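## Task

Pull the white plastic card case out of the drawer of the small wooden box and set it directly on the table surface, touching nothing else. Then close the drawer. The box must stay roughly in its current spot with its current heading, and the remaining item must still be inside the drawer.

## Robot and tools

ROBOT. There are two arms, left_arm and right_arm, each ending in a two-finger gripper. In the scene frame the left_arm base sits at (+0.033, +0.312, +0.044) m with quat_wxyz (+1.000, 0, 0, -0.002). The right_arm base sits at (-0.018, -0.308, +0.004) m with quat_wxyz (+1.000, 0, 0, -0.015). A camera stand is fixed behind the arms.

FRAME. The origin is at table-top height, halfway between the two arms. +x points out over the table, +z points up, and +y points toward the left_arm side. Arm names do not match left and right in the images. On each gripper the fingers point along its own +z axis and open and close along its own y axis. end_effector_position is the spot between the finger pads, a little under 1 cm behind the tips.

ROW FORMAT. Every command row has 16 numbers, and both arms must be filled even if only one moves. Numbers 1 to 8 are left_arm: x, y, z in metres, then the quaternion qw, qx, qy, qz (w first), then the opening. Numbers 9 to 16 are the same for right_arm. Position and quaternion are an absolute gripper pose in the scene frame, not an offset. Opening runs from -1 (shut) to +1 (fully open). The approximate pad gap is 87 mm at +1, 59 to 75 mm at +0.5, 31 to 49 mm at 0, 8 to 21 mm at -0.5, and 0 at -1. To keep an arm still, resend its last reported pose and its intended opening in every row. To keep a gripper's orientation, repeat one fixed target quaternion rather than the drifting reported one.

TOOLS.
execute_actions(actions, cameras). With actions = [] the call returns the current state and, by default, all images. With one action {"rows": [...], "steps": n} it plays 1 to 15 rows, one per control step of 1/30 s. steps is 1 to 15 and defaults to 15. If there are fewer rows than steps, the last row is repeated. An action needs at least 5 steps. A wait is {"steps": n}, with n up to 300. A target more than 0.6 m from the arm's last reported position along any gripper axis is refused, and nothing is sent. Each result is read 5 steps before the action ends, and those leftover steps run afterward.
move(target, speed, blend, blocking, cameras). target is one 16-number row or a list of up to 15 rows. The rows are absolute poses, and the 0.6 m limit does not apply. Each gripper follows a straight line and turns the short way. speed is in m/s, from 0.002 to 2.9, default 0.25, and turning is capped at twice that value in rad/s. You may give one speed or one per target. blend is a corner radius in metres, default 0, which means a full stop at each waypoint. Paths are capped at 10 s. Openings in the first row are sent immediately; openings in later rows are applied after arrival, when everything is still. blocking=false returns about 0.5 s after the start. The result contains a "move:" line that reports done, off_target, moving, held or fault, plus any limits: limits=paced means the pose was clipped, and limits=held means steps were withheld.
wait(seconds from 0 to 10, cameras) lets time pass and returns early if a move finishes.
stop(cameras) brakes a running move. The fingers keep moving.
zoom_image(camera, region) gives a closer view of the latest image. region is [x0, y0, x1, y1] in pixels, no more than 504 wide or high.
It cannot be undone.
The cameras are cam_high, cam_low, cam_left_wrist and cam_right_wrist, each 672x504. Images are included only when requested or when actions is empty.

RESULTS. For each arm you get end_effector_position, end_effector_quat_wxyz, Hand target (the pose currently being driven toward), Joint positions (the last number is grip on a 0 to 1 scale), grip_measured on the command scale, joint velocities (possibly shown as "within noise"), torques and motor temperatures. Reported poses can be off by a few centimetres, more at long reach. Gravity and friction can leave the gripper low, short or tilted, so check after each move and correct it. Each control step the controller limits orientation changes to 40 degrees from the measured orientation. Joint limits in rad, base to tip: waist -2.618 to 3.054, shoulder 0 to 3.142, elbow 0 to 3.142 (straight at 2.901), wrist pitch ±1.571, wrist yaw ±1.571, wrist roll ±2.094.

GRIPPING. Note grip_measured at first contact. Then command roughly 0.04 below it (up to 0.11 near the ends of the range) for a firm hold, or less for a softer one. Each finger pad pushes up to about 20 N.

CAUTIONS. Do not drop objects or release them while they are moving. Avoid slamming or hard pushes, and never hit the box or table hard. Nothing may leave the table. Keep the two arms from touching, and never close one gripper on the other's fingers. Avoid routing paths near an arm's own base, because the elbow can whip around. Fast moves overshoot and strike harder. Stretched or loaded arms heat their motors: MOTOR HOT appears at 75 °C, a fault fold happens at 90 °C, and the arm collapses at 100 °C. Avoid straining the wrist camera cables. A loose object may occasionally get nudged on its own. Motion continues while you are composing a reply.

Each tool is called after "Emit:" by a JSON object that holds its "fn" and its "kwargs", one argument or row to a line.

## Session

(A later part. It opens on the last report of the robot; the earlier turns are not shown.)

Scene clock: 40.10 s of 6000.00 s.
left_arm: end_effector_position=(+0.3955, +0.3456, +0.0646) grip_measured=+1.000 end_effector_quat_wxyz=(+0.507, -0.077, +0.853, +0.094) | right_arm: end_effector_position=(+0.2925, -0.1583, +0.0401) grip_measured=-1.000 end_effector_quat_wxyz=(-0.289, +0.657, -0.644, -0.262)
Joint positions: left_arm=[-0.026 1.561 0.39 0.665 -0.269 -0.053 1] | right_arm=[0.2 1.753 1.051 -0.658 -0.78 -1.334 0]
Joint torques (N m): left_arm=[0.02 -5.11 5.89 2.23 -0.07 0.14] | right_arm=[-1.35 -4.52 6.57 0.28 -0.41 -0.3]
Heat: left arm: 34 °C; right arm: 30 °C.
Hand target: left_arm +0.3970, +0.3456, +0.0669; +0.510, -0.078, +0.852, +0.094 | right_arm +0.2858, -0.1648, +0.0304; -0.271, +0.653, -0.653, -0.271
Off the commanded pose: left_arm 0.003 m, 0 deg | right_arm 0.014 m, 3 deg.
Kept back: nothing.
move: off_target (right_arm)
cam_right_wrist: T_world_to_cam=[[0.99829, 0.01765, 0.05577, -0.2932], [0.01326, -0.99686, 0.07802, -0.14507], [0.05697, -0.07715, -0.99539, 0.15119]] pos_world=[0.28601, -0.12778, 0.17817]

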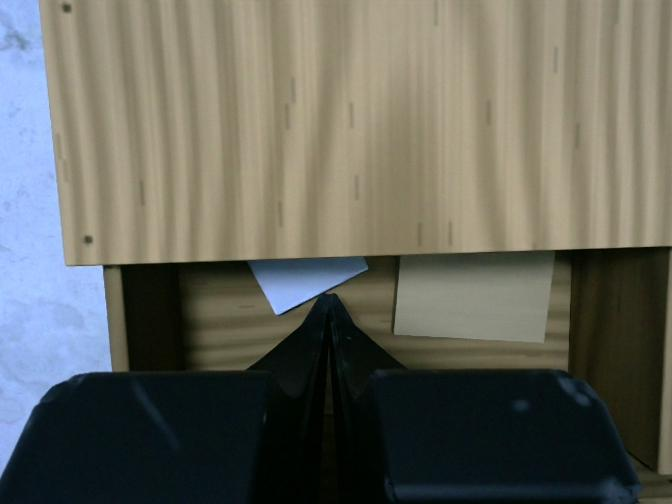

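Emit:
{"fn": "move", "kwargs": {
  "target": [
    [0.3971,0.3456,0.0670,0.510,-0.078,0.852,0.094,1,0.283,-0.150,0.065,0.271,-0.653,0.653,0.271,-1],
    [0.3971,0.3456,0.0670,0.510,-0.078,0.852,0.094,1,0.281,-0.124,0.06,0.271,-0.653,0.653,0.271,-1],
    [0.3971,0.3456,0.0670,0.510,-0.078,0.852,0.094,1,0.281,-0.126,0.014,0.271,-0.653,0.653,0.271,-1]
  ],
  "speed": 0.07,
  "blend": [0.004,0.002,0]
}}

Emit:
{"fn": "move", "kwargs": {
  "target": [
    [0.3971,0.3456,0.0670,0.510,-0.078,0.852,0.094,1,0.279,-0.168,0.012,0.271,-0.653,0.653,0.271,-1]
  ],
  "speed": 0.05,
  "cameras": ["cam_right_wrist"]
}}

Scene clock: 42.43 s of 6000.00 s.
left_arm: end_effector_position=(+0.3955, +0.3456, +0.0646) grip_measured=+1.000 end_effector_quat_wxyz=(+0.507, -0.077, +0.853, +0.094) | right_arm: end_effector_position=(+0.2815, -0.1179, +0.0404) grip_measured=-1.000 end_effector_quat_wxyz=(-0.294, +0.648, -0.638, -0.293)
Joint positions: left_arm=[-0.026 1.561 0.39 0.665 -0.269 -0.053 1] | right_arm=[0.304 1.753 1.021 -0.543 -0.816 -1.184 0]
Joint torques (N m): left_arm=[0.02 -5.09 5.91 2.23 -0.08 0.13] | right_arm=[0.81 -3.36 3.81 1.02 0.23 -0.22]
Heat: left arm: 35 °C; right arm: 30 °C.
Hand target: left_arm +0.3970, +0.3456, +0.0669; +0.510, -0.078, +0.852, +0.094 | right_arm +0.2795, -0.1267, +0.0158; -0.270, +0.654, -0.652, -0.272
Off the commanded pose: left_arm 0.003 m, 0 deg | right_arm 0.028 m, 4 deg.
Kept back: nothing.
move: off_target (right_arm)

Scene clock: 43.60 s of 6000.00 s.
left_arm: end_effector_position=(+0.3955, +0.3456, +0.0646) grip_measured=+1.000 end_effector_quat_wxyz=(+0.507, -0.077, +0.853, +0.094) | right_arm: end_effector_position=(+0.2883, -0.1420, +0.0391) grip_measured=-1.000 end_effector_quat_wxyz=(-0.319, +0.653, -0.623, -0.290)
Joint positions: left_arm=[-0.026 1.561 0.39 0.665 -0.269 -0.053 1] | right_arm=[0.211 1.753 1.002 -0.572 -0.867 -1.322 0]
Joint velocities: left_arm=[within noise] | right_arm=[0.007 0.002 0.002 -0.154 -0.051 -0.066 0]
Joint torques (N m): left_arm=[-0.01 -5.16 5.91 2.23 -0.07 0.13] | right_arm=[-2.36 -3.89 4.48 0.11 0.45 -0.5]
Heat: left arm: 35 °C; right arm: 30 °C.
Hand target: left_arm +0.3970, +0.3456, +0.0669; +0.510, -0.078, +0.852, +0.094 | right_arm +0.2772, -0.1668, +0.0142; -0.271, +0.653, -0.652, -0.273
Off the commanded pose: left_arm 0.003 m, 0 deg | right_arm 0.039 m, 7 deg.
Kept back: nothing.
move: off_target (right_arm)
cam_right_wrist: T_world_to_cam=[[0.99686, 0.0352, 0.071, -0.28698], [0.03609, -0.99928, -0.01134, -0.13219], [0.07055, 0.01386, -0.99741, 0.16084]] pos_world=[0.27951, -0.12423, 0.1793]

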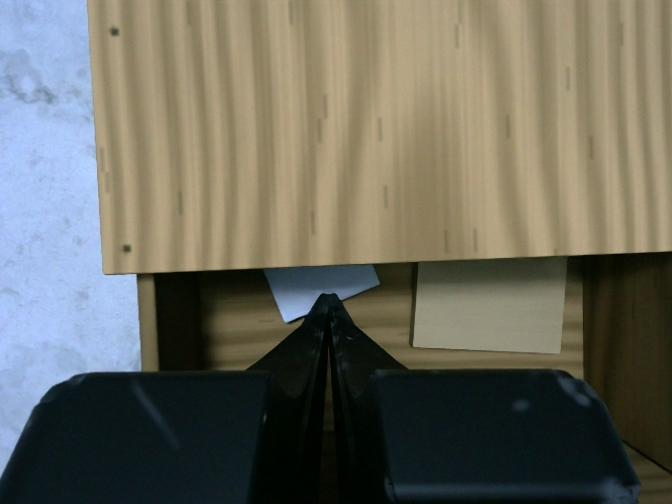

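Emit:
{"fn": "move", "kwargs": {
  "target": [
    [0.3971,0.3456,0.0670,0.510,-0.078,0.852,0.094,1,0.284,-0.152,0.08,0.271,-0.653,0.653,0.271,-1],
    [0.3971,0.3456,0.0670,0.510,-0.078,0.852,0.094,1,0.256,-0.142,0.08,0.153,-0.596,0.690,0.381,-1],
    [0.3971,0.3456,0.0670,0.510,-0.078,0.852,0.094,1,0.256,-0.139,0.032,0.153,-0.596,0.690,0.381,-1]
  ],
  "speed": [0.1,0.2,0.06],
  "blend": [0.005,0,0],
  "cameras": ["cam_right_wrist"]
}}

Scene clock: 48.70 s of 6000.00 s.
left_arm: end_effector_position=(+0.3955, +0.3456, +0.0646) grip_measured=+1.000 end_effector_quat_wxyz=(+0.507, -0.077, +0.853, +0.094) | right_arm: end_effector_position=(+0.2571, -0.1433, +0.0381) grip_measured=-1.000 end_effector_quat_wxyz=(+0.155, -0.600, +0.691, +0.372)
Joint positions: left_arm=[-0.026 1.561 0.39 0.665 -0.269 -0.053 1] | right_arm=[0.245 1.933 1.257 -1.011 -0.824 -1.266 0]
Joint torques (N m): left_arm=[0.03 -5.12 5.91 2.22 -0.07 0.13] | right_arm=[0.72 -5.6 5.98 0.11 -0.62 -0.1]
Heat: left arm: 35 °C; right arm: 30 °C.
Hand target: left_arm +0.3970, +0.3456, +0.0669; +0.510, -0.078, +0.852, +0.094 | right_arm +0.2558, -0.1392, +0.0321; +0.153, -0.596, +0.690, +0.381
Off the commanded pose: left_arm 0.003 m, 0 deg | right_arm 0.008 m, 1 deg.
Kept back: nothing.
move: done
cam_right_wrist: T_world_to_cam=[[0.94864, 0.01308, -0.31609, -0.23173], [0.0448, -0.99463, 0.09327, -0.13798], [-0.31317, -0.10264, -0.94413, 0.24194]] pos_world=[0.30178, -0.10938, 0.16804]

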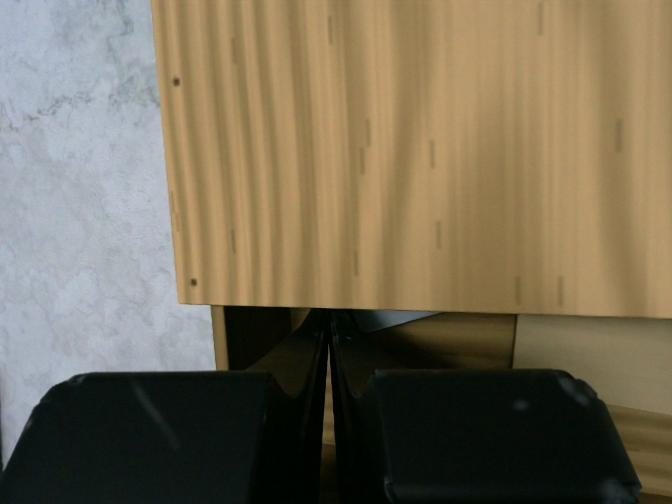

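Emit:
{"fn": "move", "kwargs": {
  "target": [
    [0.3971,0.3456,0.0670,0.510,-0.078,0.852,0.094,1,0.290,-0.137,0.030,0.153,-0.596,0.690,0.381,-1]
  ],
  "speed": 0.05,
  "cameras": ["cam_right_wrist"]
}}

Scene clock: 49.97 s of 6000.00 s.
left_arm: end_effector_position=(+0.3955, +0.3456, +0.0646) grip_measured=+1.000 end_effector_quat_wxyz=(+0.507, -0.077, +0.853, +0.094) | right_arm: end_effector_position=(+0.2803, -0.1359, +0.0341) grip_measured=-1.000 end_effector_quat_wxyz=(+0.147, -0.592, +0.693, +0.385)
Joint positions: left_arm=[-0.026 1.561 0.39 0.665 -0.269 -0.053 1] | right_arm=[0.245 2.049 1.398 -1.064 -0.839 -1.265 0]
Joint torques (N m): left_arm=[0.01 -5.16 5.9 2.22 -0.07 0.13] | right_arm=[-0.83 -6.15 8.83 0.06 -0.45 -0.34]
Heat: left arm: 35 °C; right arm: 30 °C.
Hand target: left_arm +0.3970, +0.3456, +0.0669; +0.510, -0.078, +0.852, +0.094 | right_arm +0.2898, -0.1372, +0.0301; +0.153, -0.596, +0.690, +0.381
Off the commanded pose: left_arm 0.003 m, 0 deg | right_arm 0.011 m, 1 deg.
Kept back: nothing.
move: off_target (right_arm)
cam_right_wrist: T_world_to_cam=[[0.93789, 0.01366, -0.34667, -0.25096], [0.04523, -0.99551, 0.08313, -0.1311], [-0.34398, -0.09365, -0.9343, 0.25572]] pos_world=[0.32927, -0.10314, 0.16281]

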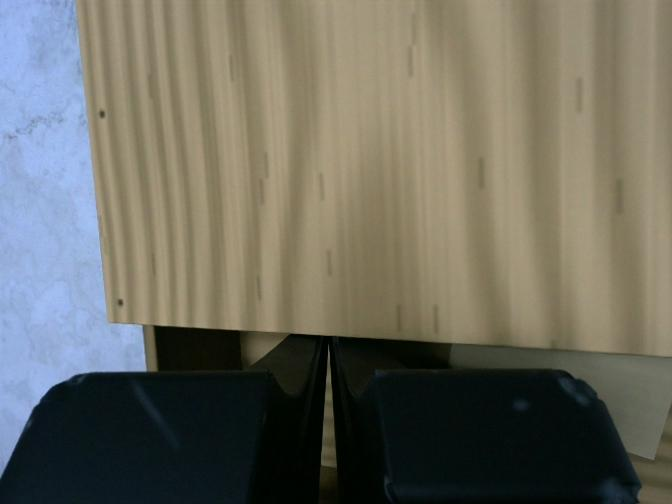

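Emit:
{"fn": "move", "kwargs": {
  "target": [
    [0.3971,0.3456,0.0670,0.510,-0.078,0.852,0.094,1,0.272,-0.150,0.05,0.153,-0.596,0.690,0.381,-1],
    [0.3971,0.3456,0.0670,0.510,-0.078,0.852,0.094,1,0.27,-0.165,0.13,0.271,-0.653,0.653,0.271,-1],
    [0.3971,0.3456,0.0670,0.510,-0.078,0.852,0.094,1,0.27,-0.19,0.15,0.317,-0.01,0.948,0.0,-1]
  ],
  "speed": [0.1,0.3,0.5],
  "blend": [0.005,0.02,0],
  "cameras": ["cam_right_wrist","cam_high"]
}}

Scene clock: 53.73 s of 6000.00 s.
left_arm: end_effector_position=(+0.3955, +0.3456, +0.0646) grip_measured=+1.000 end_effector_quat_wxyz=(+0.507, -0.077, +0.853, +0.094) | right_arm: end_effector_position=(+0.2633, -0.1938, +0.1415) grip_measured=-1.000 end_effector_quat_wxyz=(+0.307, -0.016, +0.952, +0.000)
Joint positions: left_arm=[-0.026 1.561 0.39 0.665 -0.269 -0.053 1] | right_arm=[0.519 1.299 1.055 -0.757 0.269 0.376 0]
Joint torques (N m): left_arm=[-0.01 -5.16 5.91 2.24 -0.07 0.13] | right_arm=[0.81 -2.88 11.86 1.16 0.28 -0.02]
Heat: left arm: 35 °C; right arm: 30 °C.
Hand target: left_arm +0.3970, +0.3456, +0.0669; +0.510, -0.078, +0.852, +0.094 | right_arm +0.2697, -0.1901, +0.1500; +0.317, -0.010, +0.948, +0.000
Off the commanded pose: left_arm 0.003 m, 0 deg | right_arm 0.011 m, 1 deg.
Kept back: nothing.
move: off_target (right_arm)
cam_right_wrist: T_world_to_cam=[[0.04847, -0.99862, 0.02044, -0.21094], [-0.96682, -0.04177, 0.25201, 0.23051], [-0.25081, -0.03197, -0.96751, 0.33693]] pos_world=[0.31759, -0.19025, 0.2722]
Images, in order (width x height): cam_high 672x504, cam_right_wrist 672x504.

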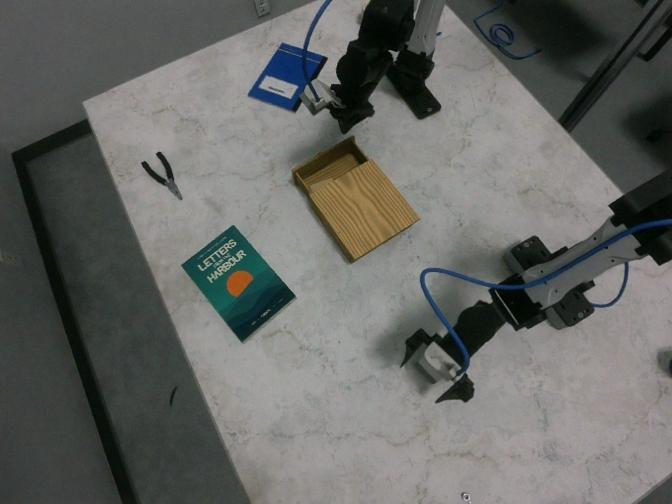

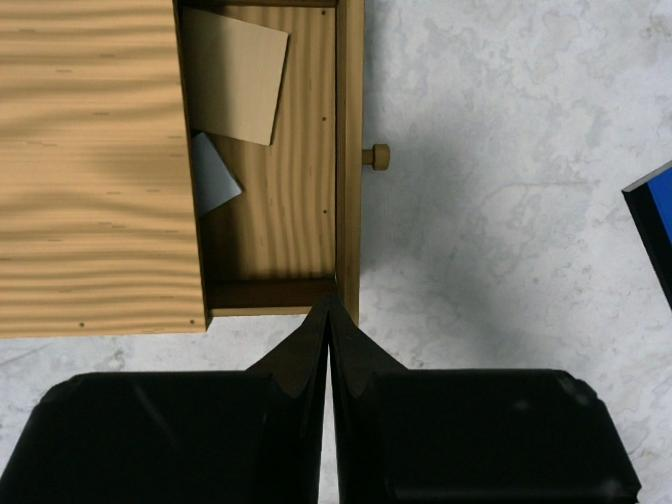

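Emit:
{"fn": "move", "kwargs": {
  "target": [
    [0.3971,0.3456,0.0670,0.510,-0.078,0.852,0.094,1,0.284,-0.165,0.12,0.271,-0.653,0.653,0.271,-1],
    [0.3971,0.3456,0.0670,0.510,-0.078,0.852,0.094,1,0.284,-0.139,0.06,0.271,-0.653,0.653,0.271,-1],
    [0.3971,0.3456,0.0670,0.510,-0.078,0.852,0.094,1,0.284,-0.139,0.028,0.271,-0.653,0.653,0.271,-1]
  ],
  "speed": [0.5,0.12,0.05],
  "blend": [0.02,0,0],
  "cameras": ["cam_right_wrist"]
}}

Scene clock: 58.93 s of 6000.00 s.
left_arm: end_effector_position=(+0.3955, +0.3456, +0.0646) grip_measured=+1.000 end_effector_quat_wxyz=(+0.507, -0.077, +0.853, +0.094) | right_arm: end_effector_position=(+0.2854, -0.1429, +0.0348) grip_measured=-1.000 end_effector_quat_wxyz=(-0.272, +0.655, -0.654, -0.264)
Joint positions: left_arm=[-0.026 1.561 0.39 0.665 -0.269 -0.053 1] | right_arm=[0.262 1.756 1.04 -0.619 -0.747 -1.247 0]
Joint torques (N m): left_arm=[0.03 -5.16 5.9 2.22 -0.07 0.13] | right_arm=[0.84 -4.86 6 0.75 -0.53 -0.07]
Heat: left arm: 36 °C; right arm: 31 °C.
Hand target: left_arm +0.3970, +0.3456, +0.0669; +0.510, -0.078, +0.852, +0.094 | right_arm +0.2837, -0.1392, +0.0281; -0.271, +0.653, -0.653, -0.271
Off the commanded pose: left_arm 0.003 m, 0 deg | right_arm 0.008 m, 1 deg.
Kept back: nothing.
move: done
cam_right_wrist: T_world_to_cam=[[0.99961, 0.01249, 0.02482, -0.28608], [0.0099, -0.99476, 0.10173, -0.12883], [0.02596, -0.10145, -0.9945, 0.15288]] pos_world=[0.28327, -0.10907, 0.17225]

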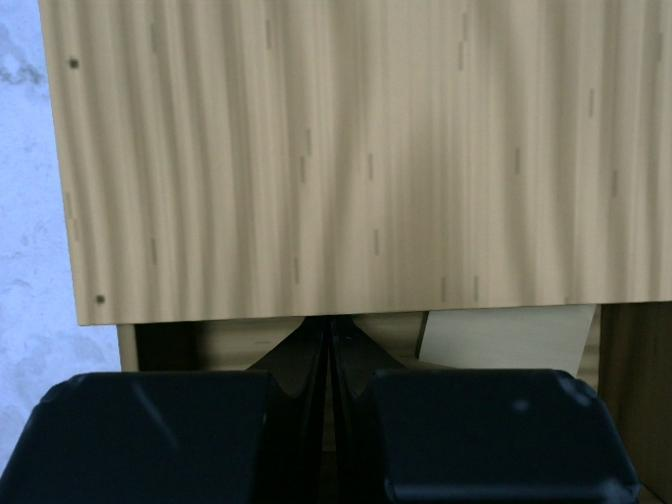

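Emit:
{"fn": "move", "kwargs": {
  "target": [
    [0.3971,0.3456,0.0670,0.510,-0.078,0.852,0.094,1,0.287,-0.150,0.07,0.327,-0.627,0.627,0.327,-1],
    [0.3971,0.3456,0.0670,0.510,-0.078,0.852,0.094,1,0.291,-0.136,0.07,0.327,-0.627,0.627,0.327,-1],
    [0.3971,0.3456,0.0670,0.510,-0.078,0.852,0.094,1,0.291,-0.137,0.025,0.327,-0.627,0.627,0.327,-1]
  ],
  "speed": [0.1,0.12,0.05],
  "blend": [0.005,0,0],
  "cameras": ["cam_right_wrist"]
}}

Scene clock: 62.23 s of 6000.00 s.
left_arm: end_effector_position=(+0.3955, +0.3456, +0.0646) grip_measured=+1.000 end_effector_quat_wxyz=(+0.507, -0.077, +0.853, +0.094) | right_arm: end_effector_position=(+0.2916, -0.1373, +0.0347) grip_measured=-1.000 end_effector_quat_wxyz=(-0.331, +0.629, -0.624, -0.325)
Joint positions: left_arm=[-0.026 1.561 0.39 0.665 -0.269 -0.053 1] | right_arm=[0.189 1.805 1.009 -0.541 -0.946 -1.299 0]
Joint torques (N m): left_arm=[0.01 -5.16 5.9 2.22 -0.08 0.13] | right_arm=[0.29 -4.6 5.85 0.69 -0.43 -0.1]
Heat: left arm: 36 °C; right arm: 31 °C.
Hand target: left_arm +0.3970, +0.3456, +0.0669; +0.510, -0.078, +0.852, +0.094 | right_arm +0.2907, -0.1371, +0.0252; -0.327, +0.627, -0.627, -0.327
Off the commanded pose: left_arm 0.003 m, 0 deg | right_arm 0.010 m, 1 deg.
Kept back: nothing.
move: done
cam_right_wrist: T_world_to_cam=[[0.99953, 0.01471, 0.02697, -0.29208], [0.017, -0.99609, -0.08663, -0.11905], [0.02559, 0.08705, -0.99587, 0.17923]] pos_world=[0.28938, -0.12989, 0.17605]

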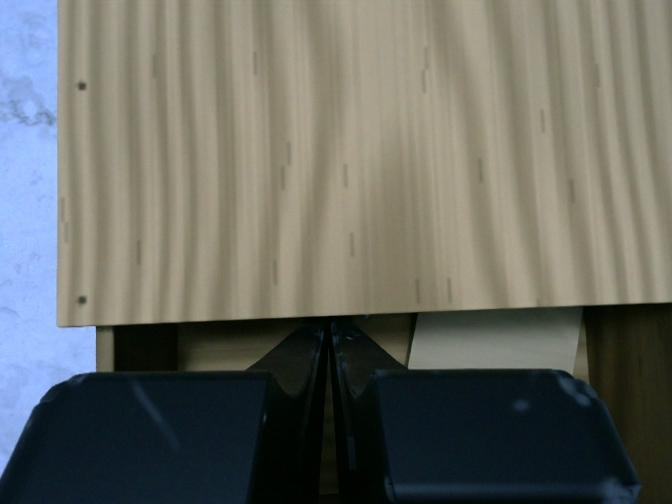

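Emit:
{"fn": "move", "kwargs": {
  "target": [
    [0.3971,0.3456,0.0670,0.510,-0.078,0.852,0.094,1,0.291,-0.137,0.06,0.327,-0.627,0.627,0.327,-1],
    [0.3971,0.3456,0.0670,0.510,-0.078,0.852,0.094,1,0.301,-0.135,0.06,0.327,-0.627,0.627,0.327,-1],
    [0.3971,0.3456,0.0670,0.510,-0.078,0.852,0.094,1,0.301,-0.135,0.025,0.327,-0.627,0.627,0.327,-1]
  ],
  "speed": [0.1,0.1,0.05],
  "blend": [0.002,0,0],
  "cameras": ["cam_right_wrist"]
}}

Scene clock: 65.10 s of 6000.00 s.
left_arm: end_effector_position=(+0.3955, +0.3456, +0.0646) grip_measured=+1.000 end_effector_quat_wxyz=(+0.507, -0.077, +0.853, +0.094) | right_arm: end_effector_position=(+0.3010, -0.1347, +0.0353) grip_measured=-1.000 end_effector_quat_wxyz=(-0.332, +0.627, -0.624, -0.328)
Joint positions: left_arm=[-0.026 1.561 0.39 0.665 -0.269 -0.053 1] | right_arm=[0.191 1.839 1.053 -0.551 -0.951 -1.294 0]
Joint torques (N m): left_arm=[0.03 -5.12 5.93 2.23 -0.07 0.13] | right_arm=[0.31 -5.04 5.71 0.77 -0.42 -0.11]
Heat: left arm: 36 °C; right arm: 31 °C.
Hand target: left_arm +0.3970, +0.3456, +0.0669; +0.510, -0.078, +0.852, +0.094 | right_arm +0.3008, -0.1351, +0.0253; -0.327, +0.627, -0.627, -0.327
Off the commanded pose: left_arm 0.003 m, 0 deg | right_arm 0.010 m, 1 deg.
Kept back: nothing.
move: done
cam_right_wrist: T_world_to_cam=[[0.99963, 0.01425, 0.02319, -0.30153], [0.01632, -0.99566, -0.09161, -0.11611], [0.02178, 0.09195, -0.99552, 0.18111]] pos_world=[0.29937, -0.12796, 0.17665]

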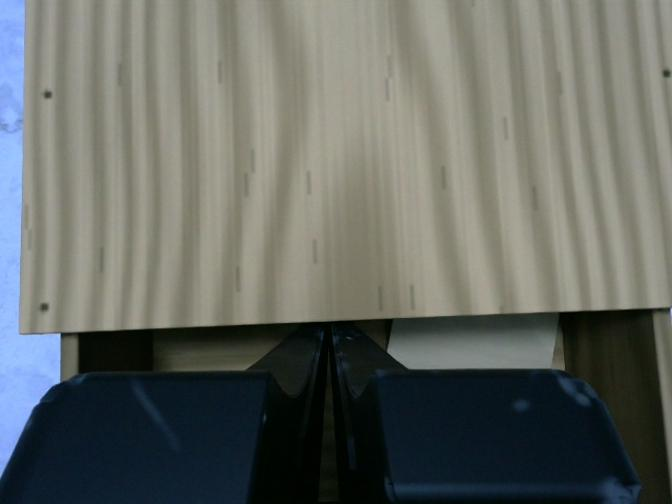

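Emit:
{"fn": "move", "kwargs": {
  "target": [
    [0.3971,0.3456,0.0670,0.510,-0.078,0.852,0.094,1,0.301,-0.136,0.012,0.327,-0.627,0.627,0.327,-1]
  ],
  "speed": 0.05
}}

Emit:
{"fn": "move", "kwargs": {
  "target": [
    [0.3971,0.3456,0.0670,0.510,-0.078,0.852,0.094,1,0.297,-0.175,0.012,0.327,-0.627,0.627,0.327,-1]
  ],
  "speed": 0.05,
  "cameras": ["cam_right_wrist"]
}}

Scene clock: 65.90 s of 6000.00 s.
left_arm: end_effector_position=(+0.3955, +0.3456, +0.0646) grip_measured=+1.000 end_effector_quat_wxyz=(+0.507, -0.077, +0.853, +0.094) | right_arm: end_effector_position=(+0.3021, -0.1324, +0.0339) grip_measured=-1.000 end_effector_quat_wxyz=(-0.341, +0.626, -0.618, -0.332)
Joint positions: left_arm=[-0.026 1.561 0.39 0.665 -0.269 -0.053 1] | right_arm=[0.189 1.846 1.043 -0.522 -0.971 -1.294 0]
Joint torques (N m): left_arm=[0.02 -5.16 5.9 2.21 -0.07 0.13] | right_arm=[0.39 -3.48 4.59 0.93 -0.2 -0.22]
Heat: left arm: 36 °C; right arm: 31 °C.
Hand target: left_arm +0.3970, +0.3456, +0.0669; +0.510, -0.078, +0.852, +0.094 | right_arm +0.2999, -0.1364, +0.0131; -0.327, +0.627, -0.627, -0.327
Off the commanded pose: left_arm 0.003 m, 0 deg | right_arm 0.022 m, 2 deg.
Kept back: nothing.
move: off_target (right_arm)

Scene clock: 67.07 s of 6000.00 s.
left_arm: end_effector_position=(+0.3955, +0.3456, +0.0646) grip_measured=+1.000 end_effector_quat_wxyz=(+0.507, -0.077, +0.853, +0.094) | right_arm: end_effector_position=(+0.3028, -0.1576, +0.0362) grip_measured=-1.000 end_effector_quat_wxyz=(-0.363, +0.629, -0.602, -0.333)
Joint positions: left_arm=[-0.026 1.561 0.39 0.665 -0.269 -0.053 1] | right_arm=[0.096 1.851 1.045 -0.62 -1.024 -1.467 0]
Joint velocities: left_arm=[within noise] | right_arm=[0.002 0.032 -0.007 -0.11 0.037 -0.154 0]
Joint torques (N m): left_arm=[0.01 -5.15 5.93 2.22 -0.09 0.13] | right_arm=[-2.44 -3.56 5.71 0.11 0.07 -0.38]
Heat: left arm: 36 °C; right arm: 31 °C.
Hand target: left_arm +0.3970, +0.3456, +0.0669; +0.510, -0.078, +0.852, +0.094 | right_arm +0.2954, -0.1744, +0.0136; -0.327, +0.627, -0.627, -0.327
Off the commanded pose: left_arm 0.003 m, 0 deg | right_arm 0.030 m, 5 deg.
Kept back: nothing.
move: off_target (right_arm)
cam_right_wrist: T_world_to_cam=[[0.99706, 0.02458, 0.07257, -0.3025], [0.03521, -0.9882, -0.14908, -0.14134], [0.06805, 0.15119, -0.98616, 0.17913]] pos_world=[0.29439, -0.15932, 0.17753]

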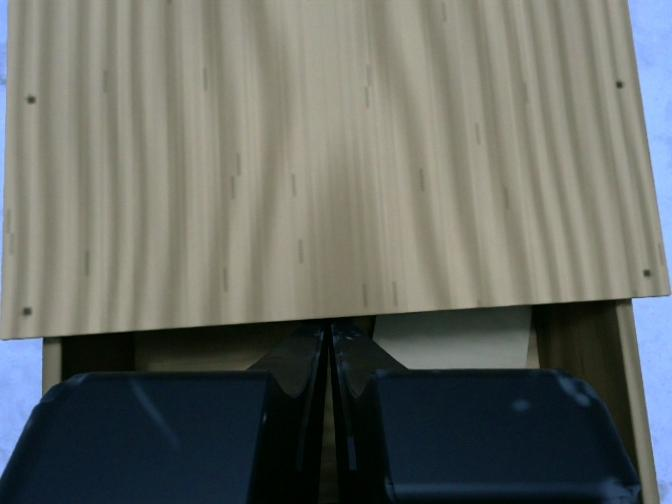

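Emit:
{"fn": "move", "kwargs": {
  "target": [
    [0.3971,0.3456,0.0670,0.510,-0.078,0.852,0.094,1,0.299,-0.155,0.06,0.327,-0.627,0.627,0.327,-1],
    [0.3971,0.3456,0.0670,0.510,-0.078,0.852,0.094,1,0.27,-0.20,0.15,0.317,-0.01,0.948,0.0,-1]
  ],
  "speed": [0.1,0.5],
  "blend": [0.005,0],
  "cameras": ["cam_right_wrist","cam_high"]
}}

Emit:
{"fn": "zoom_image", "kwargs": {
  "camera": "cam_high",
  "region": [250, 110, 430, 280]
}}

Scene clock: 70.43 s of 6000.00 s.
left_arm: end_effector_position=(+0.3955, +0.3456, +0.0646) grip_measured=+1.000 end_effector_quat_wxyz=(+0.507, -0.077, +0.853, +0.094) | right_arm: end_effector_position=(+0.2635, -0.2034, +0.1415) grip_measured=-1.000 end_effector_quat_wxyz=(+0.308, -0.016, +0.951, +0.001)
Joint positions: left_arm=[-0.026 1.561 0.39 0.665 -0.269 -0.053 1] | right_arm=[0.482 1.279 1.039 -0.751 0.249 0.344 0]
Joint torques (N m): left_arm=[-0.03 -5.16 5.87 2.21 -0.08 0.13] | right_arm=[0.69 -2.71 11.84 1.16 0.26 -0.04]
Heat: left arm: 36 °C; right arm: 31 °C.
Hand target: left_arm +0.3970, +0.3456, +0.0669; +0.510, -0.078, +0.852, +0.094 | right_arm +0.2699, -0.2001, +0.1500; +0.317, -0.010, +0.948, +0.000
Off the commanded pose: left_arm 0.003 m, 0 deg | right_arm 0.011 m, 1 deg.
Kept back: nothing.
move: off_target (right_arm)
cam_right_wrist: T_world_to_cam=[[0.04851, -0.99863, 0.01955, -0.2205], [-0.9671, -0.04207, 0.25088, 0.23042], [-0.24971, -0.03108, -0.96782, 0.33663]] pos_world=[0.3176, -0.20005, 0.2723]
Images, in order (width x height): cam_high 672x504, cam_right_wrist 672x504.

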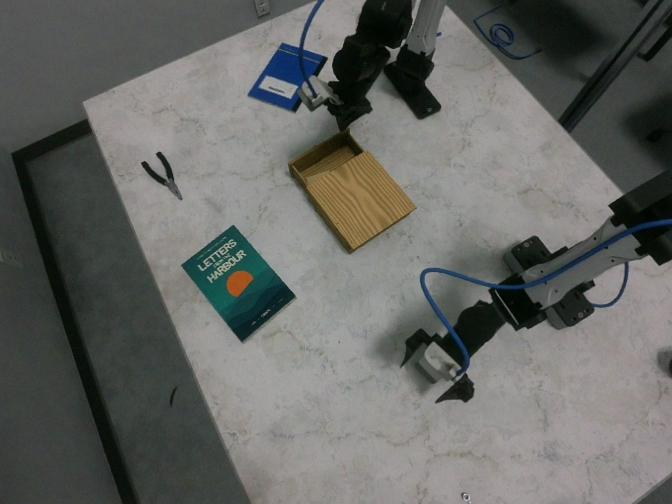

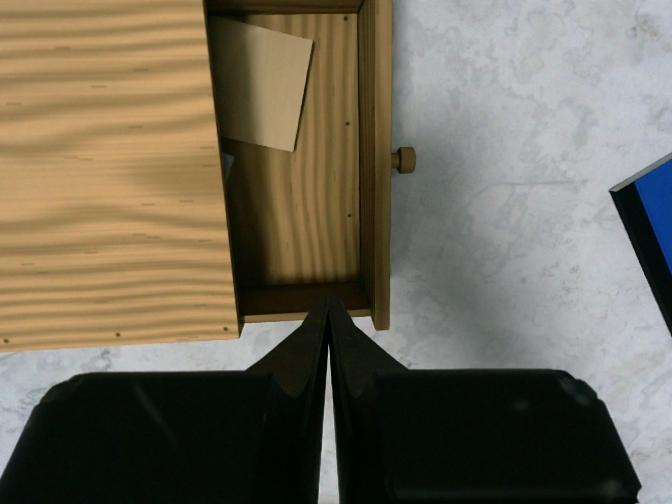

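Scaled by 2.800 from the camera's image (finer frame: 960x720).

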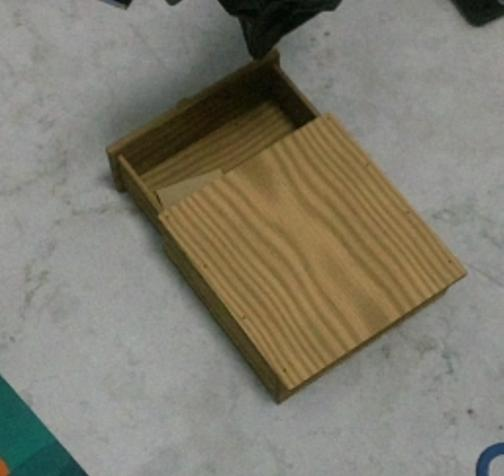

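Emit:
{"fn": "move", "kwargs": {
  "target": [
    [0.3971,0.3456,0.0670,0.510,-0.078,0.852,0.094,1,0.313,-0.27,0.14,0.3,-0.64,0.64,0.3,0.1],
    [0.3971,0.3456,0.0670,0.510,-0.078,0.852,0.094,1,0.314,-0.245,0.085,0.3,-0.64,0.64,0.3,0.1]
  ],
  "speed": [0.5,0.1],
  "blend": [0.01,0],
  "cameras": ["cam_right_wrist","cam_high"]
}}

Scene clock: 74.07 s of 6000.00 s.
left_arm: end_effector_position=(+0.3955, +0.3456, +0.0646) grip_measured=+1.000 end_effector_quat_wxyz=(+0.507, -0.077, +0.853, +0.094) | right_arm: end_effector_position=(+0.3124, -0.2487, +0.0906) grip_measured=+0.100 end_effector_quat_wxyz=(-0.298, +0.640, -0.644, -0.294)
Joint positions: left_arm=[-0.026 1.561 0.39 0.665 -0.269 -0.053 1] | right_arm=[-0.113 1.877 1.398 -1.248 -0.854 -1.779 0.55]
Joint torques (N m): left_arm=[0.05 -5.15 5.89 2.22 -0.08 0.14] | right_arm=[0.69 -5.89 6.23 0 -0.61 -0.2]
Motor temperatures (°C): left_arm=[25 35 35 37 24 26 23] | right_arm=[25 31 31 29 27 28 27]
Heat: left arm: 37 °C; right arm: 31 °C.
Hand target: left_arm +0.3970, +0.3456, +0.0669; +0.510, -0.078, +0.852, +0.094 | right_arm +0.3138, -0.2450, +0.0851; -0.300, +0.640, -0.640, -0.300
Off the commanded pose: left_arm 0.003 m, 0 deg | right_arm 0.007 m, 1 deg.
Kept back: nothing.
move: done
cam_right_wrist: T_world_to_cam=[[0.99983, 0.00759, 0.01704, -0.31379], [0.00734, -0.99987, 0.0147, -0.23255], [0.01715, -0.01457, -0.99975, 0.2218]] pos_world=[0.31163, -0.22691, 0.23051]
Images, in order (width x height): cam_high 672x504, cam_right_wrist 672x504.

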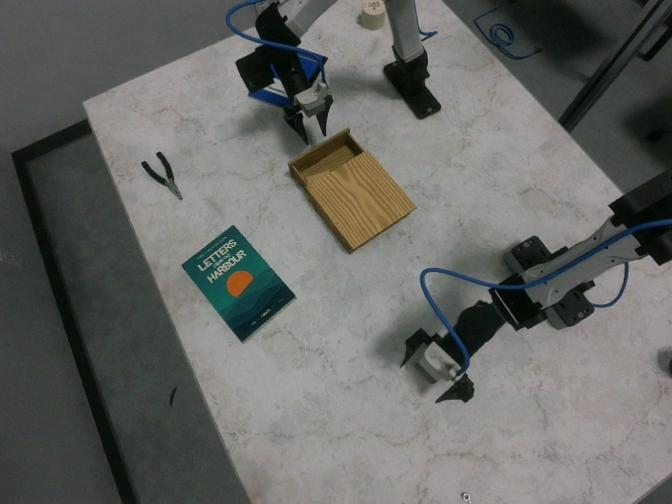

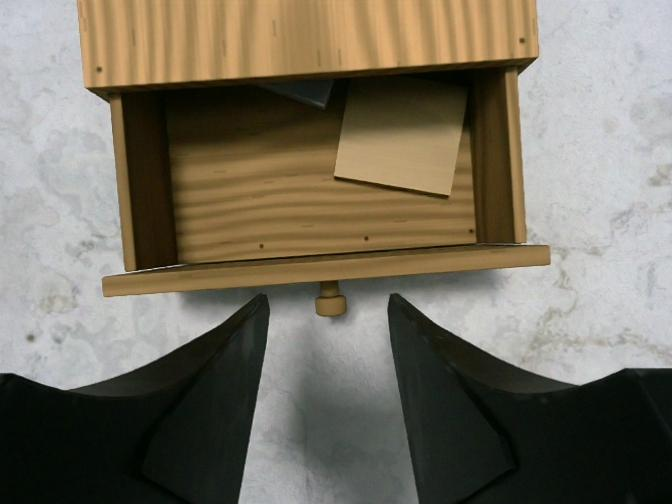

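Emit:
{"fn": "move", "kwargs": {
  "target": [
    [0.3971,0.3456,0.0670,0.510,-0.078,0.852,0.094,1,0.315,-0.249,0.048,0.3,-0.64,0.64,0.3,0.1],
    [0.3971,0.3456,0.0670,0.510,-0.078,0.852,0.094,1,0.315,-0.249,0.048,0.3,-0.64,0.64,0.3,-1]
  ],
  "speed": 0.08,
  "cameras": ["cam_right_wrist"]
}}

Scene clock: 75.87 s of 6000.00 s.
left_arm: end_effector_position=(+0.3955, +0.3456, +0.0646) grip_measured=+1.000 end_effector_quat_wxyz=(+0.507, -0.077, +0.853, +0.094) | right_arm: end_effector_position=(+0.3139, -0.2488, +0.0540) grip_measured=-0.505 end_effector_quat_wxyz=(-0.297, +0.642, -0.642, -0.296)
Joint positions: left_arm=[-0.026 1.561 0.39 0.665 -0.269 -0.053 1] | right_arm=[-0.113 1.93 1.317 -1.123 -0.854 -1.789 0.248]
Joint torques (N m): left_arm=[0.01 -5.2 5.91 2.22 -0.08 0.14] | right_arm=[-0.39 -5.68 6.05 -0.02 -0.56 -0.27]
Heat: left arm: 37 °C; right arm: 31 °C.
Hand target: left_arm +0.3970, +0.3456, +0.0669; +0.510, -0.078, +0.852, +0.094 | right_arm +0.3149, -0.2490, +0.0481; -0.300, +0.640, -0.640, -0.300
Off the commanded pose: left_arm 0.003 m, 0 deg | right_arm 0.006 m, 1 deg.
Kept back: nothing.
move: done
cam_right_wrist: T_world_to_cam=[[0.99978, 0.01425, 0.01549, -0.31293], [0.01404, -0.99981, 0.01338, -0.23426], [0.01568, -0.01316, -0.99979, 0.18596]] pos_world=[0.31324, -0.22731, 0.19391]

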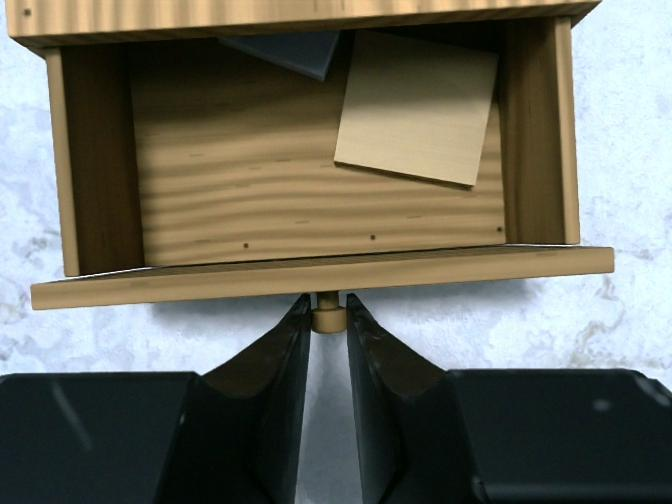

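Emit:
{"fn": "move", "kwargs": {
  "target": [
    [0.3971,0.3456,0.0670,0.510,-0.078,0.852,0.094,1,0.315,-0.190,0.048,0.3,-0.64,0.64,0.3,-1],
    [0.3971,0.3456,0.0670,0.510,-0.078,0.852,0.094,1,0.315,-0.247,0.048,0.3,-0.64,0.64,0.3,-1]
  ],
  "speed": [0.08,1.0],
  "cameras": ["cam_right_wrist","cam_high"]
}}

Scene clock: 78.37 s of 6000.00 s.
left_arm: end_effector_position=(+0.3955, +0.3456, +0.0646) grip_measured=+1.000 end_effector_quat_wxyz=(+0.507, -0.077, +0.853, +0.094) | right_arm: end_effector_position=(+0.3140, -0.2400, +0.0536) grip_measured=-0.505 end_effector_quat_wxyz=(-0.314, +0.634, -0.638, -0.304)
Joint positions: left_arm=[-0.026 1.561 0.39 0.665 -0.269 -0.053 1] | right_arm=[-0.105 1.92 1.285 -1.079 -0.896 -1.768 0.247]
Joint torques (N m): left_arm=[0.02 -5.16 5.9 2.23 -0.07 0.14] | right_arm=[-0.5 -5.46 8.55 -0.27 -0.21 -0.31]
Heat: left arm: 37 °C; right arm: 31 °C.
Hand target: left_arm +0.3970, +0.3456, +0.0669; +0.510, -0.078, +0.852, +0.094 | right_arm +0.3148, -0.2469, +0.0481; -0.300, +0.640, -0.640, -0.300
Off the commanded pose: left_arm 0.003 m, 0 deg | right_arm 0.009 m, 2 deg.
Kept back: nothing.
move: done
cam_right_wrist: T_world_to_cam=[[0.99967, 0.00204, 0.0258, -0.31651], [0.0027, -0.99967, -0.02566, -0.21971], [0.02573, 0.02572, -0.99934, 0.19183]] pos_world=[0.31206, -0.22393, 0.19423]
Images, in order (width x height): cam_high 672x504, cam_right_wrist 672x504.

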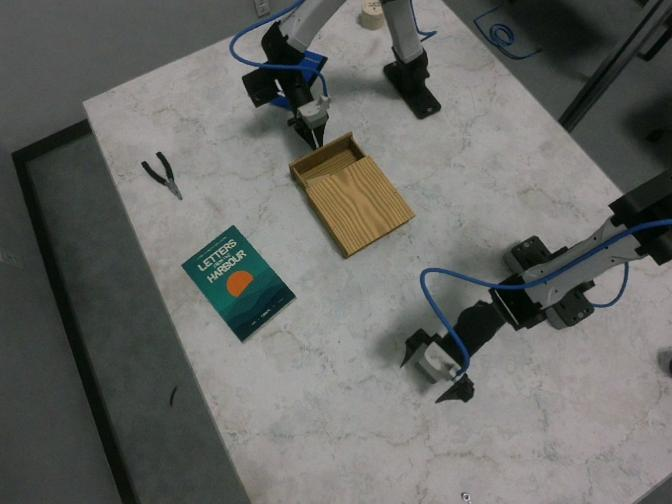

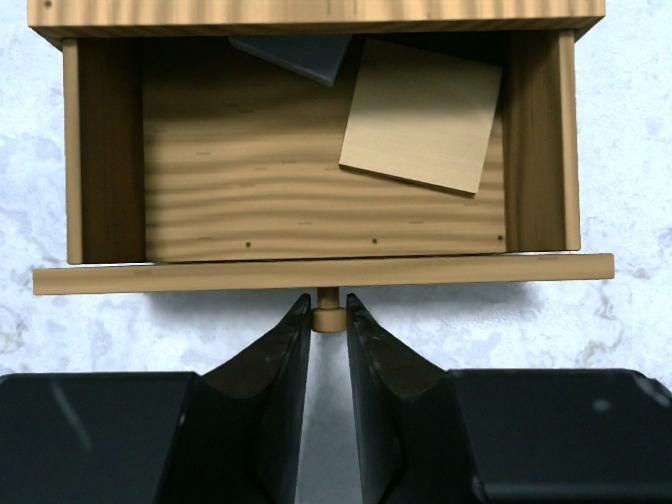

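Emit:
{"fn": "move", "kwargs": {
  "target": [
    [0.3971,0.3456,0.0670,0.510,-0.078,0.852,0.094,1,0.315,-0.175,0.048,0.3,-0.64,0.64,0.3,-1],
    [0.3971,0.3456,0.0670,0.510,-0.078,0.852,0.094,1,0.315,-0.249,0.048,0.3,-0.64,0.64,0.3,-1]
  ],
  "speed": [0.12,2.5],
  "cameras": ["cam_right_wrist","cam_high"]
}}

Scene clock: 80.87 s of 6000.00 s.
left_arm: end_effector_position=(+0.3955, +0.3456, +0.0646) grip_measured=+1.000 end_effector_quat_wxyz=(+0.507, -0.077, +0.853, +0.094) | right_arm: end_effector_position=(+0.3151, -0.2423, +0.0537) grip_measured=-0.505 end_effector_quat_wxyz=(-0.315, +0.633, -0.639, -0.302)
Joint positions: left_arm=[-0.026 1.561 0.39 0.665 -0.269 -0.053 1] | right_arm=[-0.111 1.922 1.288 -1.081 -0.895 -1.772 0.247]
Joint torques (N m): left_arm=[0.03 -5.16 5.89 2.22 -0.08 0.12] | right_arm=[-0.73 -5.63 8.72 -0.33 -0.18 -0.34]
Heat: left arm: 37 °C; right arm: 31 °C.
Hand target: left_arm +0.3970, +0.3456, +0.0669; +0.510, -0.078, +0.852, +0.094 | right_arm +0.3149, -0.2490, +0.0482; -0.301, +0.640, -0.640, -0.300
Off the commanded pose: left_arm 0.003 m, 0 deg | right_arm 0.009 m, 2 deg.
Kept back: nothing.
move: done
cam_right_wrist: T_world_to_cam=[[0.99959, -0.00162, 0.02869, -0.31868], [-0.00091, -0.99969, -0.02485, -0.22085], [0.02872, 0.02482, -0.99928, 0.19071]] pos_world=[0.31287, -0.22603, 0.19423]
Images, in order (width x height): cam_high 672x504, cam_right_wrist 672x504.

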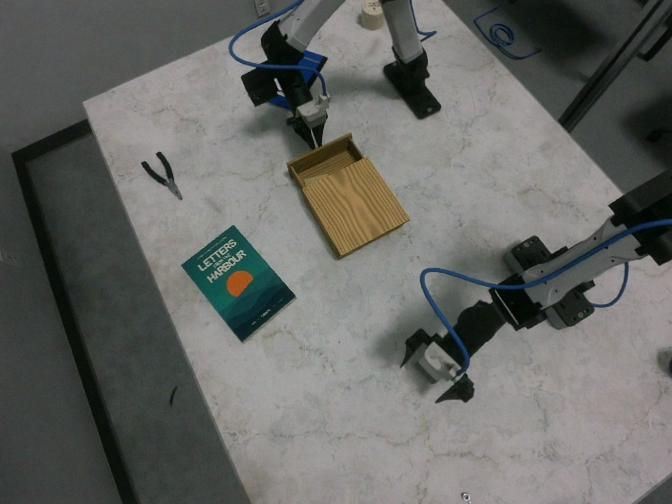

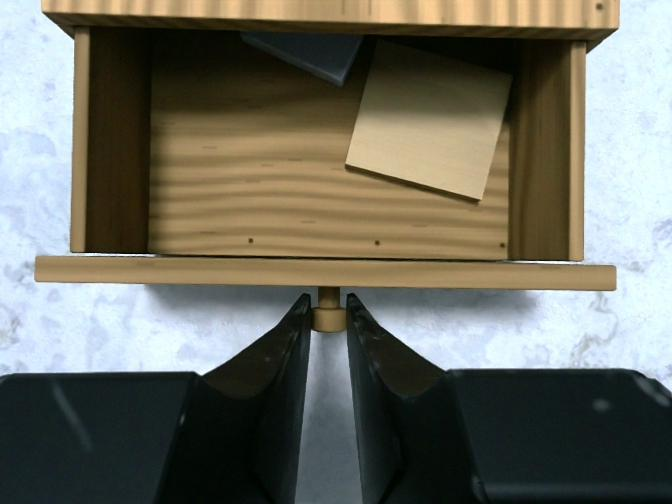

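Emit:
{"fn": "move", "kwargs": {
  "target": [
    [0.3971,0.3456,0.0670,0.510,-0.078,0.852,0.094,1,0.315,-0.172,0.048,0.3,-0.64,0.64,0.3,-1]
  ],
  "speed": 0.12
}}

Emit:
{"fn": "execute_actions", "kwargs": {
  "actions": [
    {"rows":[[0.3971,0.3456,0.0670,0.510,-0.078,0.852,0.094,1,0.315,-0.177,0.048,0.3,-0.64,0.64,0.3,-1],[0.3971,0.3456,0.0670,0.510,-0.078,0.852,0.094,1,0.315,-0.190,0.048,0.3,-0.64,0.64,0.3,-1],[0.3971,0.3456,0.0670,0.510,-0.078,0.852,0.094,1,0.315,-0.208,0.048,0.3,-0.64,0.64,0.3,-1],[0.3971,0.3456,0.0670,0.510,-0.078,0.852,0.094,1,0.315,-0.226,0.048,0.3,-0.64,0.64,0.3,-1],[0.3971,0.3456,0.0670,0.510,-0.078,0.852,0.094,1,0.315,-0.244,0.048,0.3,-0.64,0.64,0.3,-1]],"steps":15}
  ],
  "cameras": ["cam_high","cam_right_wrist"]
}}

Scene clock: 82.73 s of 6000.00 s.
left_arm: end_effector_position=(+0.3955, +0.3456, +0.0646) grip_measured=+1.000 end_effector_quat_wxyz=(+0.507, -0.077, +0.853, +0.094) | right_arm: end_effector_position=(+0.3160, -0.1782, +0.0500) grip_measured=-0.505 end_effector_quat_wxyz=(-0.299, +0.633, -0.645, -0.307)
Joint positions: left_arm=[-0.026 1.561 0.39 0.665 -0.269 -0.053 1] | right_arm=[0.089 1.882 1.228 -0.851 -0.884 -1.462 0.247]
Joint torques (N m): left_arm=[0.02 -5.19 5.91 2.23 -0.08 0.14] | right_arm=[2.36 -7.91 4.82 0.58 -0.38 0.02]
Heat: left arm: 37 °C; right arm: 31 °C.
Hand target: left_arm +0.3970, +0.3456, +0.0669; +0.510, -0.078, +0.852, +0.094 | right_arm +0.3149, -0.1721, +0.0481; -0.300, +0.640, -0.640, -0.301
Off the commanded pose: left_arm 0.003 m, 0 deg | right_arm 0.007 m, 1 deg.
Kept back: nothing.
move: done

Scene clock: 83.07 s of 6000.00 s.
left_arm: end_effector_position=(+0.3955, +0.3456, +0.0646) grip_measured=+1.000 end_effector_quat_wxyz=(+0.507, -0.077, +0.853, +0.094) | right_arm: end_effector_position=(+0.3169, -0.2167, +0.0520) grip_measured=-0.505 end_effector_quat_wxyz=(-0.317, +0.621, -0.650, -0.301)
Joint positions: left_arm=[-0.026 1.561 0.39 0.665 -0.269 -0.053 1] | right_arm=[-0.035 1.881 1.228 -0.936 -0.905 -1.598 0.247]
Joint velocities: left_arm=[within noise] | right_arm=[-0.657 -0.002 -0.017 -0.491 0.007 -0.593 0.016]
Joint torques (N m): left_arm=[-0.02 -5.18 5.9 2.22 -0.07 0.12] | right_arm=[-0.29 -5.64 8.83 0.1 -0.17 -0.3]
Heat: left arm: 37 °C; right arm: 31 °C.
Steps of this call (1-10: this action's first 10). Readings (end_effector_position of left_arm | right_arm):
1: (+0.3955, +0.3456, +0.0646) | (+0.3161, -0.1782, +0.0501)
2: (+0.3955, +0.3456, +0.0646) | (+0.3161, -0.1782, +0.0501)
4: (+0.3955, +0.3456, +0.0646) | (+0.3168, -0.1807, +0.0504)
8: (+0.3955, +0.3456, +0.0646) | (+0.3172, -0.1998, +0.0522)
10: the state above
cam_right_wrist: T_world_to_cam=[[0.99928, -0.03347, 0.01815, -0.32656], [-0.03299, -0.99911, -0.0261, -0.18503], [0.01901, 0.02548, -0.9995, 0.19164]] pos_world=[0.31658, -0.20068, 0.19264]

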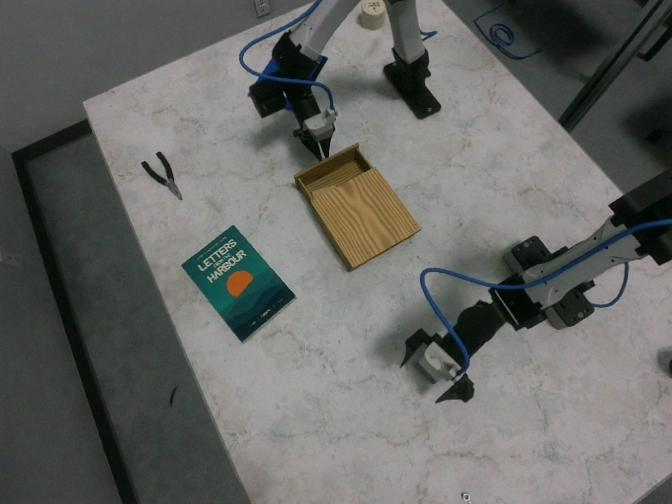

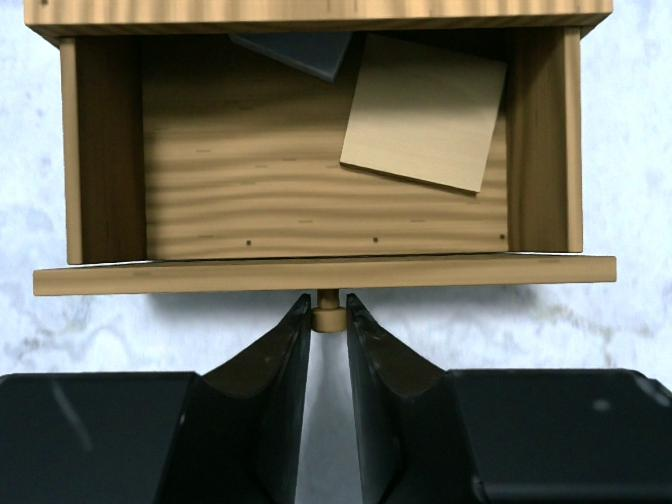

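Emit:
{"fn": "move", "kwargs": {
  "target": [
    [0.33,0.20,0.16,0.316,0.36,0.868,-0.131,-1,0.315,-0.228,0.048,0.3,-0.64,0.64,0.3,-1],
    [0.31,0.04,0.14,0.316,0.36,0.868,-0.131,-1,0.315,-0.228,0.048,0.3,-0.64,0.64,0.3,-1],
    [0.31,0.04,0.095,0.316,0.36,0.868,-0.131,-1,0.315,-0.228,0.048,0.3,-0.64,0.64,0.3,-1]
  ],
  "speed": [0.3,0.25,0.08],
  "blend": [0.03,0.01,0],
  "cameras": ["cam_high","cam_low"]
}}

Scene clock: 87.47 s of 6000.00 s.
left_arm: end_effector_position=(+0.3106, +0.0388, +0.1019) grip_measured=-0.999 end_effector_quat_wxyz=(+0.318, +0.363, +0.865, -0.138) | right_arm: end_effector_position=(+0.3146, -0.2330, +0.0512) grip_measured=-0.505 end_effector_quat_wxyz=(-0.307, +0.637, -0.642, -0.297)
Joint positions: left_arm=[-0.765 1.603 0.943 -0.202 0.024 0.016 0.001] | right_arm=[-0.074 1.907 1.269 -1.034 -0.878 -1.714 0.247]
Joint torques (N m): left_arm=[-0.53 -5.6 5.98 2.07 -0.15 0.06] | right_arm=[1.83 -6.16 7.34 0 -0.41 -0.02]
Heat: left arm: 37 °C; right arm: 31 °C.
Hand target: left_arm +0.3100, +0.0401, +0.0952; +0.316, +0.360, +0.868, -0.131 | right_arm +0.3149, -0.2280, +0.0481; -0.300, +0.640, -0.640, -0.300
Off your previous action's commanded pose at its last step (step 5 of this call): left_arm 0.003 m, 0 deg | right_arm 0.010 m, 4 deg.
Off the commanded pose: left_arm 0.007 m, 1 deg | right_arm 0.006 m, 1 deg.
Kept back: nothing.
move: done

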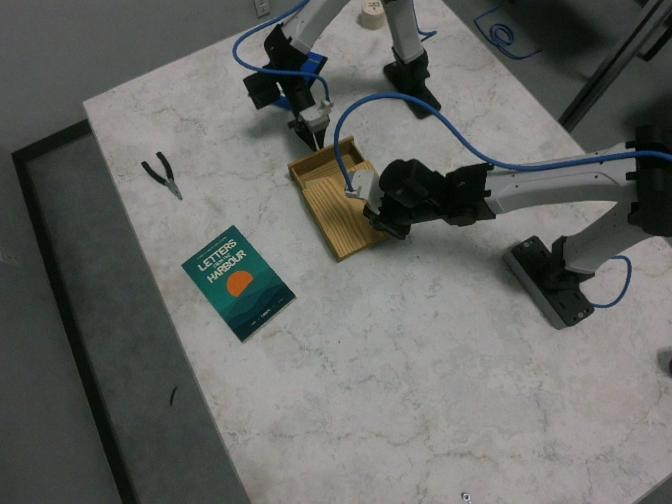

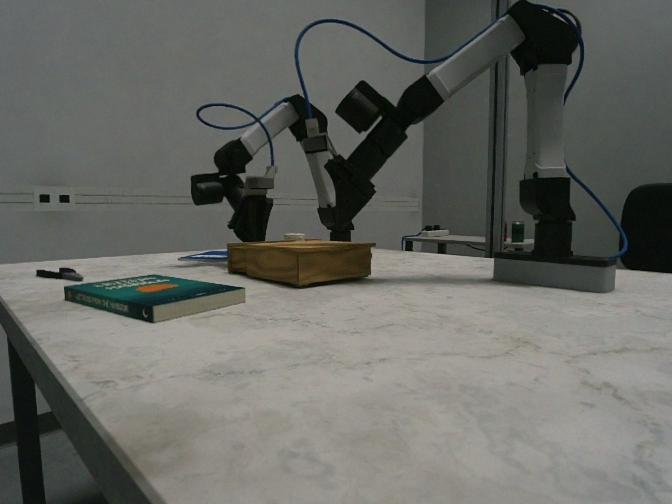

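Emit:
{"fn": "move", "kwargs": {
  "target": [
    [0.31,0.04,0.055,0.316,0.36,0.868,-0.131,-1,0.315,-0.232,0.050,0.3,-0.64,0.64,0.3,-0.56]
  ],
  "speed": 0.06,
  "cameras": ["cam_low"]
}}

Emit:
{"fn": "move", "kwargs": {
  "target": [
    [0.31,0.04,0.055,0.316,0.36,0.868,-0.131,-1,0.315,-0.272,0.050,0.3,-0.64,0.64,0.3,-0.56]
  ],
  "speed": 0.06,
  "cameras": ["cam_high","cam_right_wrist"]
}}

Scene clock: 88.90 s of 6000.00 s.
left_arm: end_effector_position=(+0.3171, +0.0326, +0.0726) grip_measured=-0.999 end_effector_quat_wxyz=(+0.336, +0.360, +0.858, -0.145) | right_arm: end_effector_position=(+0.3154, -0.2324, +0.0532) grip_measured=-0.505 end_effector_quat_wxyz=(-0.308, +0.636, -0.641, -0.298)
Joint positions: left_arm=[-0.765 1.673 0.861 -0.009 0.024 0.015 0.001] | right_arm=[-0.074 1.907 1.276 -1.04 -0.882 -1.714 0.247]
Joint torques (N m): left_arm=[-0.51 -4.82 4.92 1.88 -0.13 0.08] | right_arm=[0.75 -5.97 7.66 -0.16 -0.35 -0.25]
Heat: left arm: 37 °C; right arm: 31 °C.
Hand target: left_arm +0.3097, +0.0404, +0.0556; +0.316, +0.360, +0.868, -0.131 | right_arm +0.3149, -0.2320, +0.0500; -0.300, +0.640, -0.640, -0.300
Off the commanded pose: left_arm 0.020 m, 3 deg | right_arm 0.003 m, 1 deg.
Kept back: nothing.
move: off_target (left_arm)

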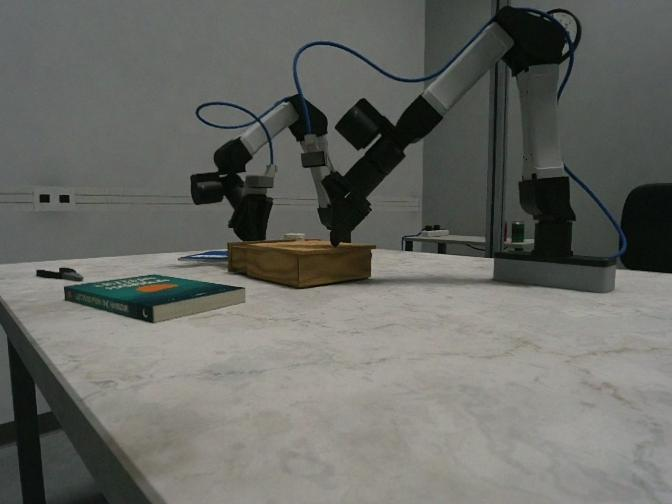

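Scene clock: 90.23 s of 6000.00 s.
left_arm: end_effector_position=(+0.3132, +0.0351, +0.0639) grip_measured=-0.999 end_effector_quat_wxyz=(+0.326, +0.362, +0.862, -0.141) | right_arm: end_effector_position=(+0.3126, -0.2636, +0.0536) grip_measured=-0.505 end_effector_quat_wxyz=(-0.311, +0.635, -0.638, -0.305)
Joint positions: left_arm=[-0.767 1.688 0.851 -0.009 0.023 0.014 0.001] | right_arm=[-0.173 1.959 1.336 -1.184 -0.879 -1.882 0.247]
Joint torques (N m): left_arm=[-0.27 -5.89 5.67 1.88 -0.12 0.1] | right_arm=[-1.09 -5.68 8.81 -0.41 -0.21 -0.3]
Heat: left arm: 37 °C; right arm: 31 °C.
Hand target: left_arm +0.3098, +0.0401, +0.0551; +0.316, +0.360, +0.868, -0.131 | right_arm +0.3148, -0.2719, +0.0501; -0.300, +0.640, -0.640, -0.300
Off the commanded pose: left_arm 0.011 m, 2 deg | right_arm 0.009 m, 2 deg.
Kept back: nothing.
move: off_target (left_arm)
cam_right_wrist: T_world_to_cam=[[0.99977, 0.00756, 0.02033, -0.31345], [0.00802, -0.9997, -0.02297, -0.24511], [0.02015, 0.02313, -0.99953, 0.19349]] pos_world=[0.31145, -0.24715, 0.19415]

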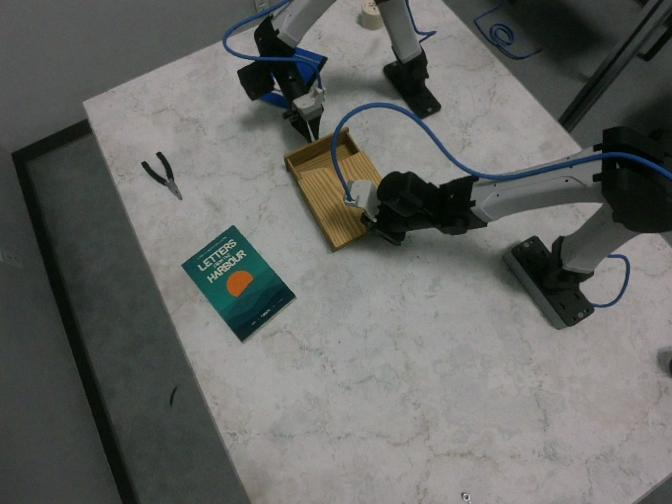

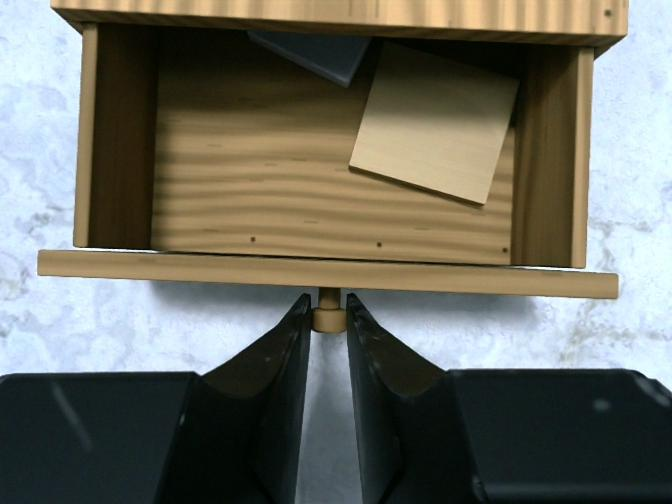

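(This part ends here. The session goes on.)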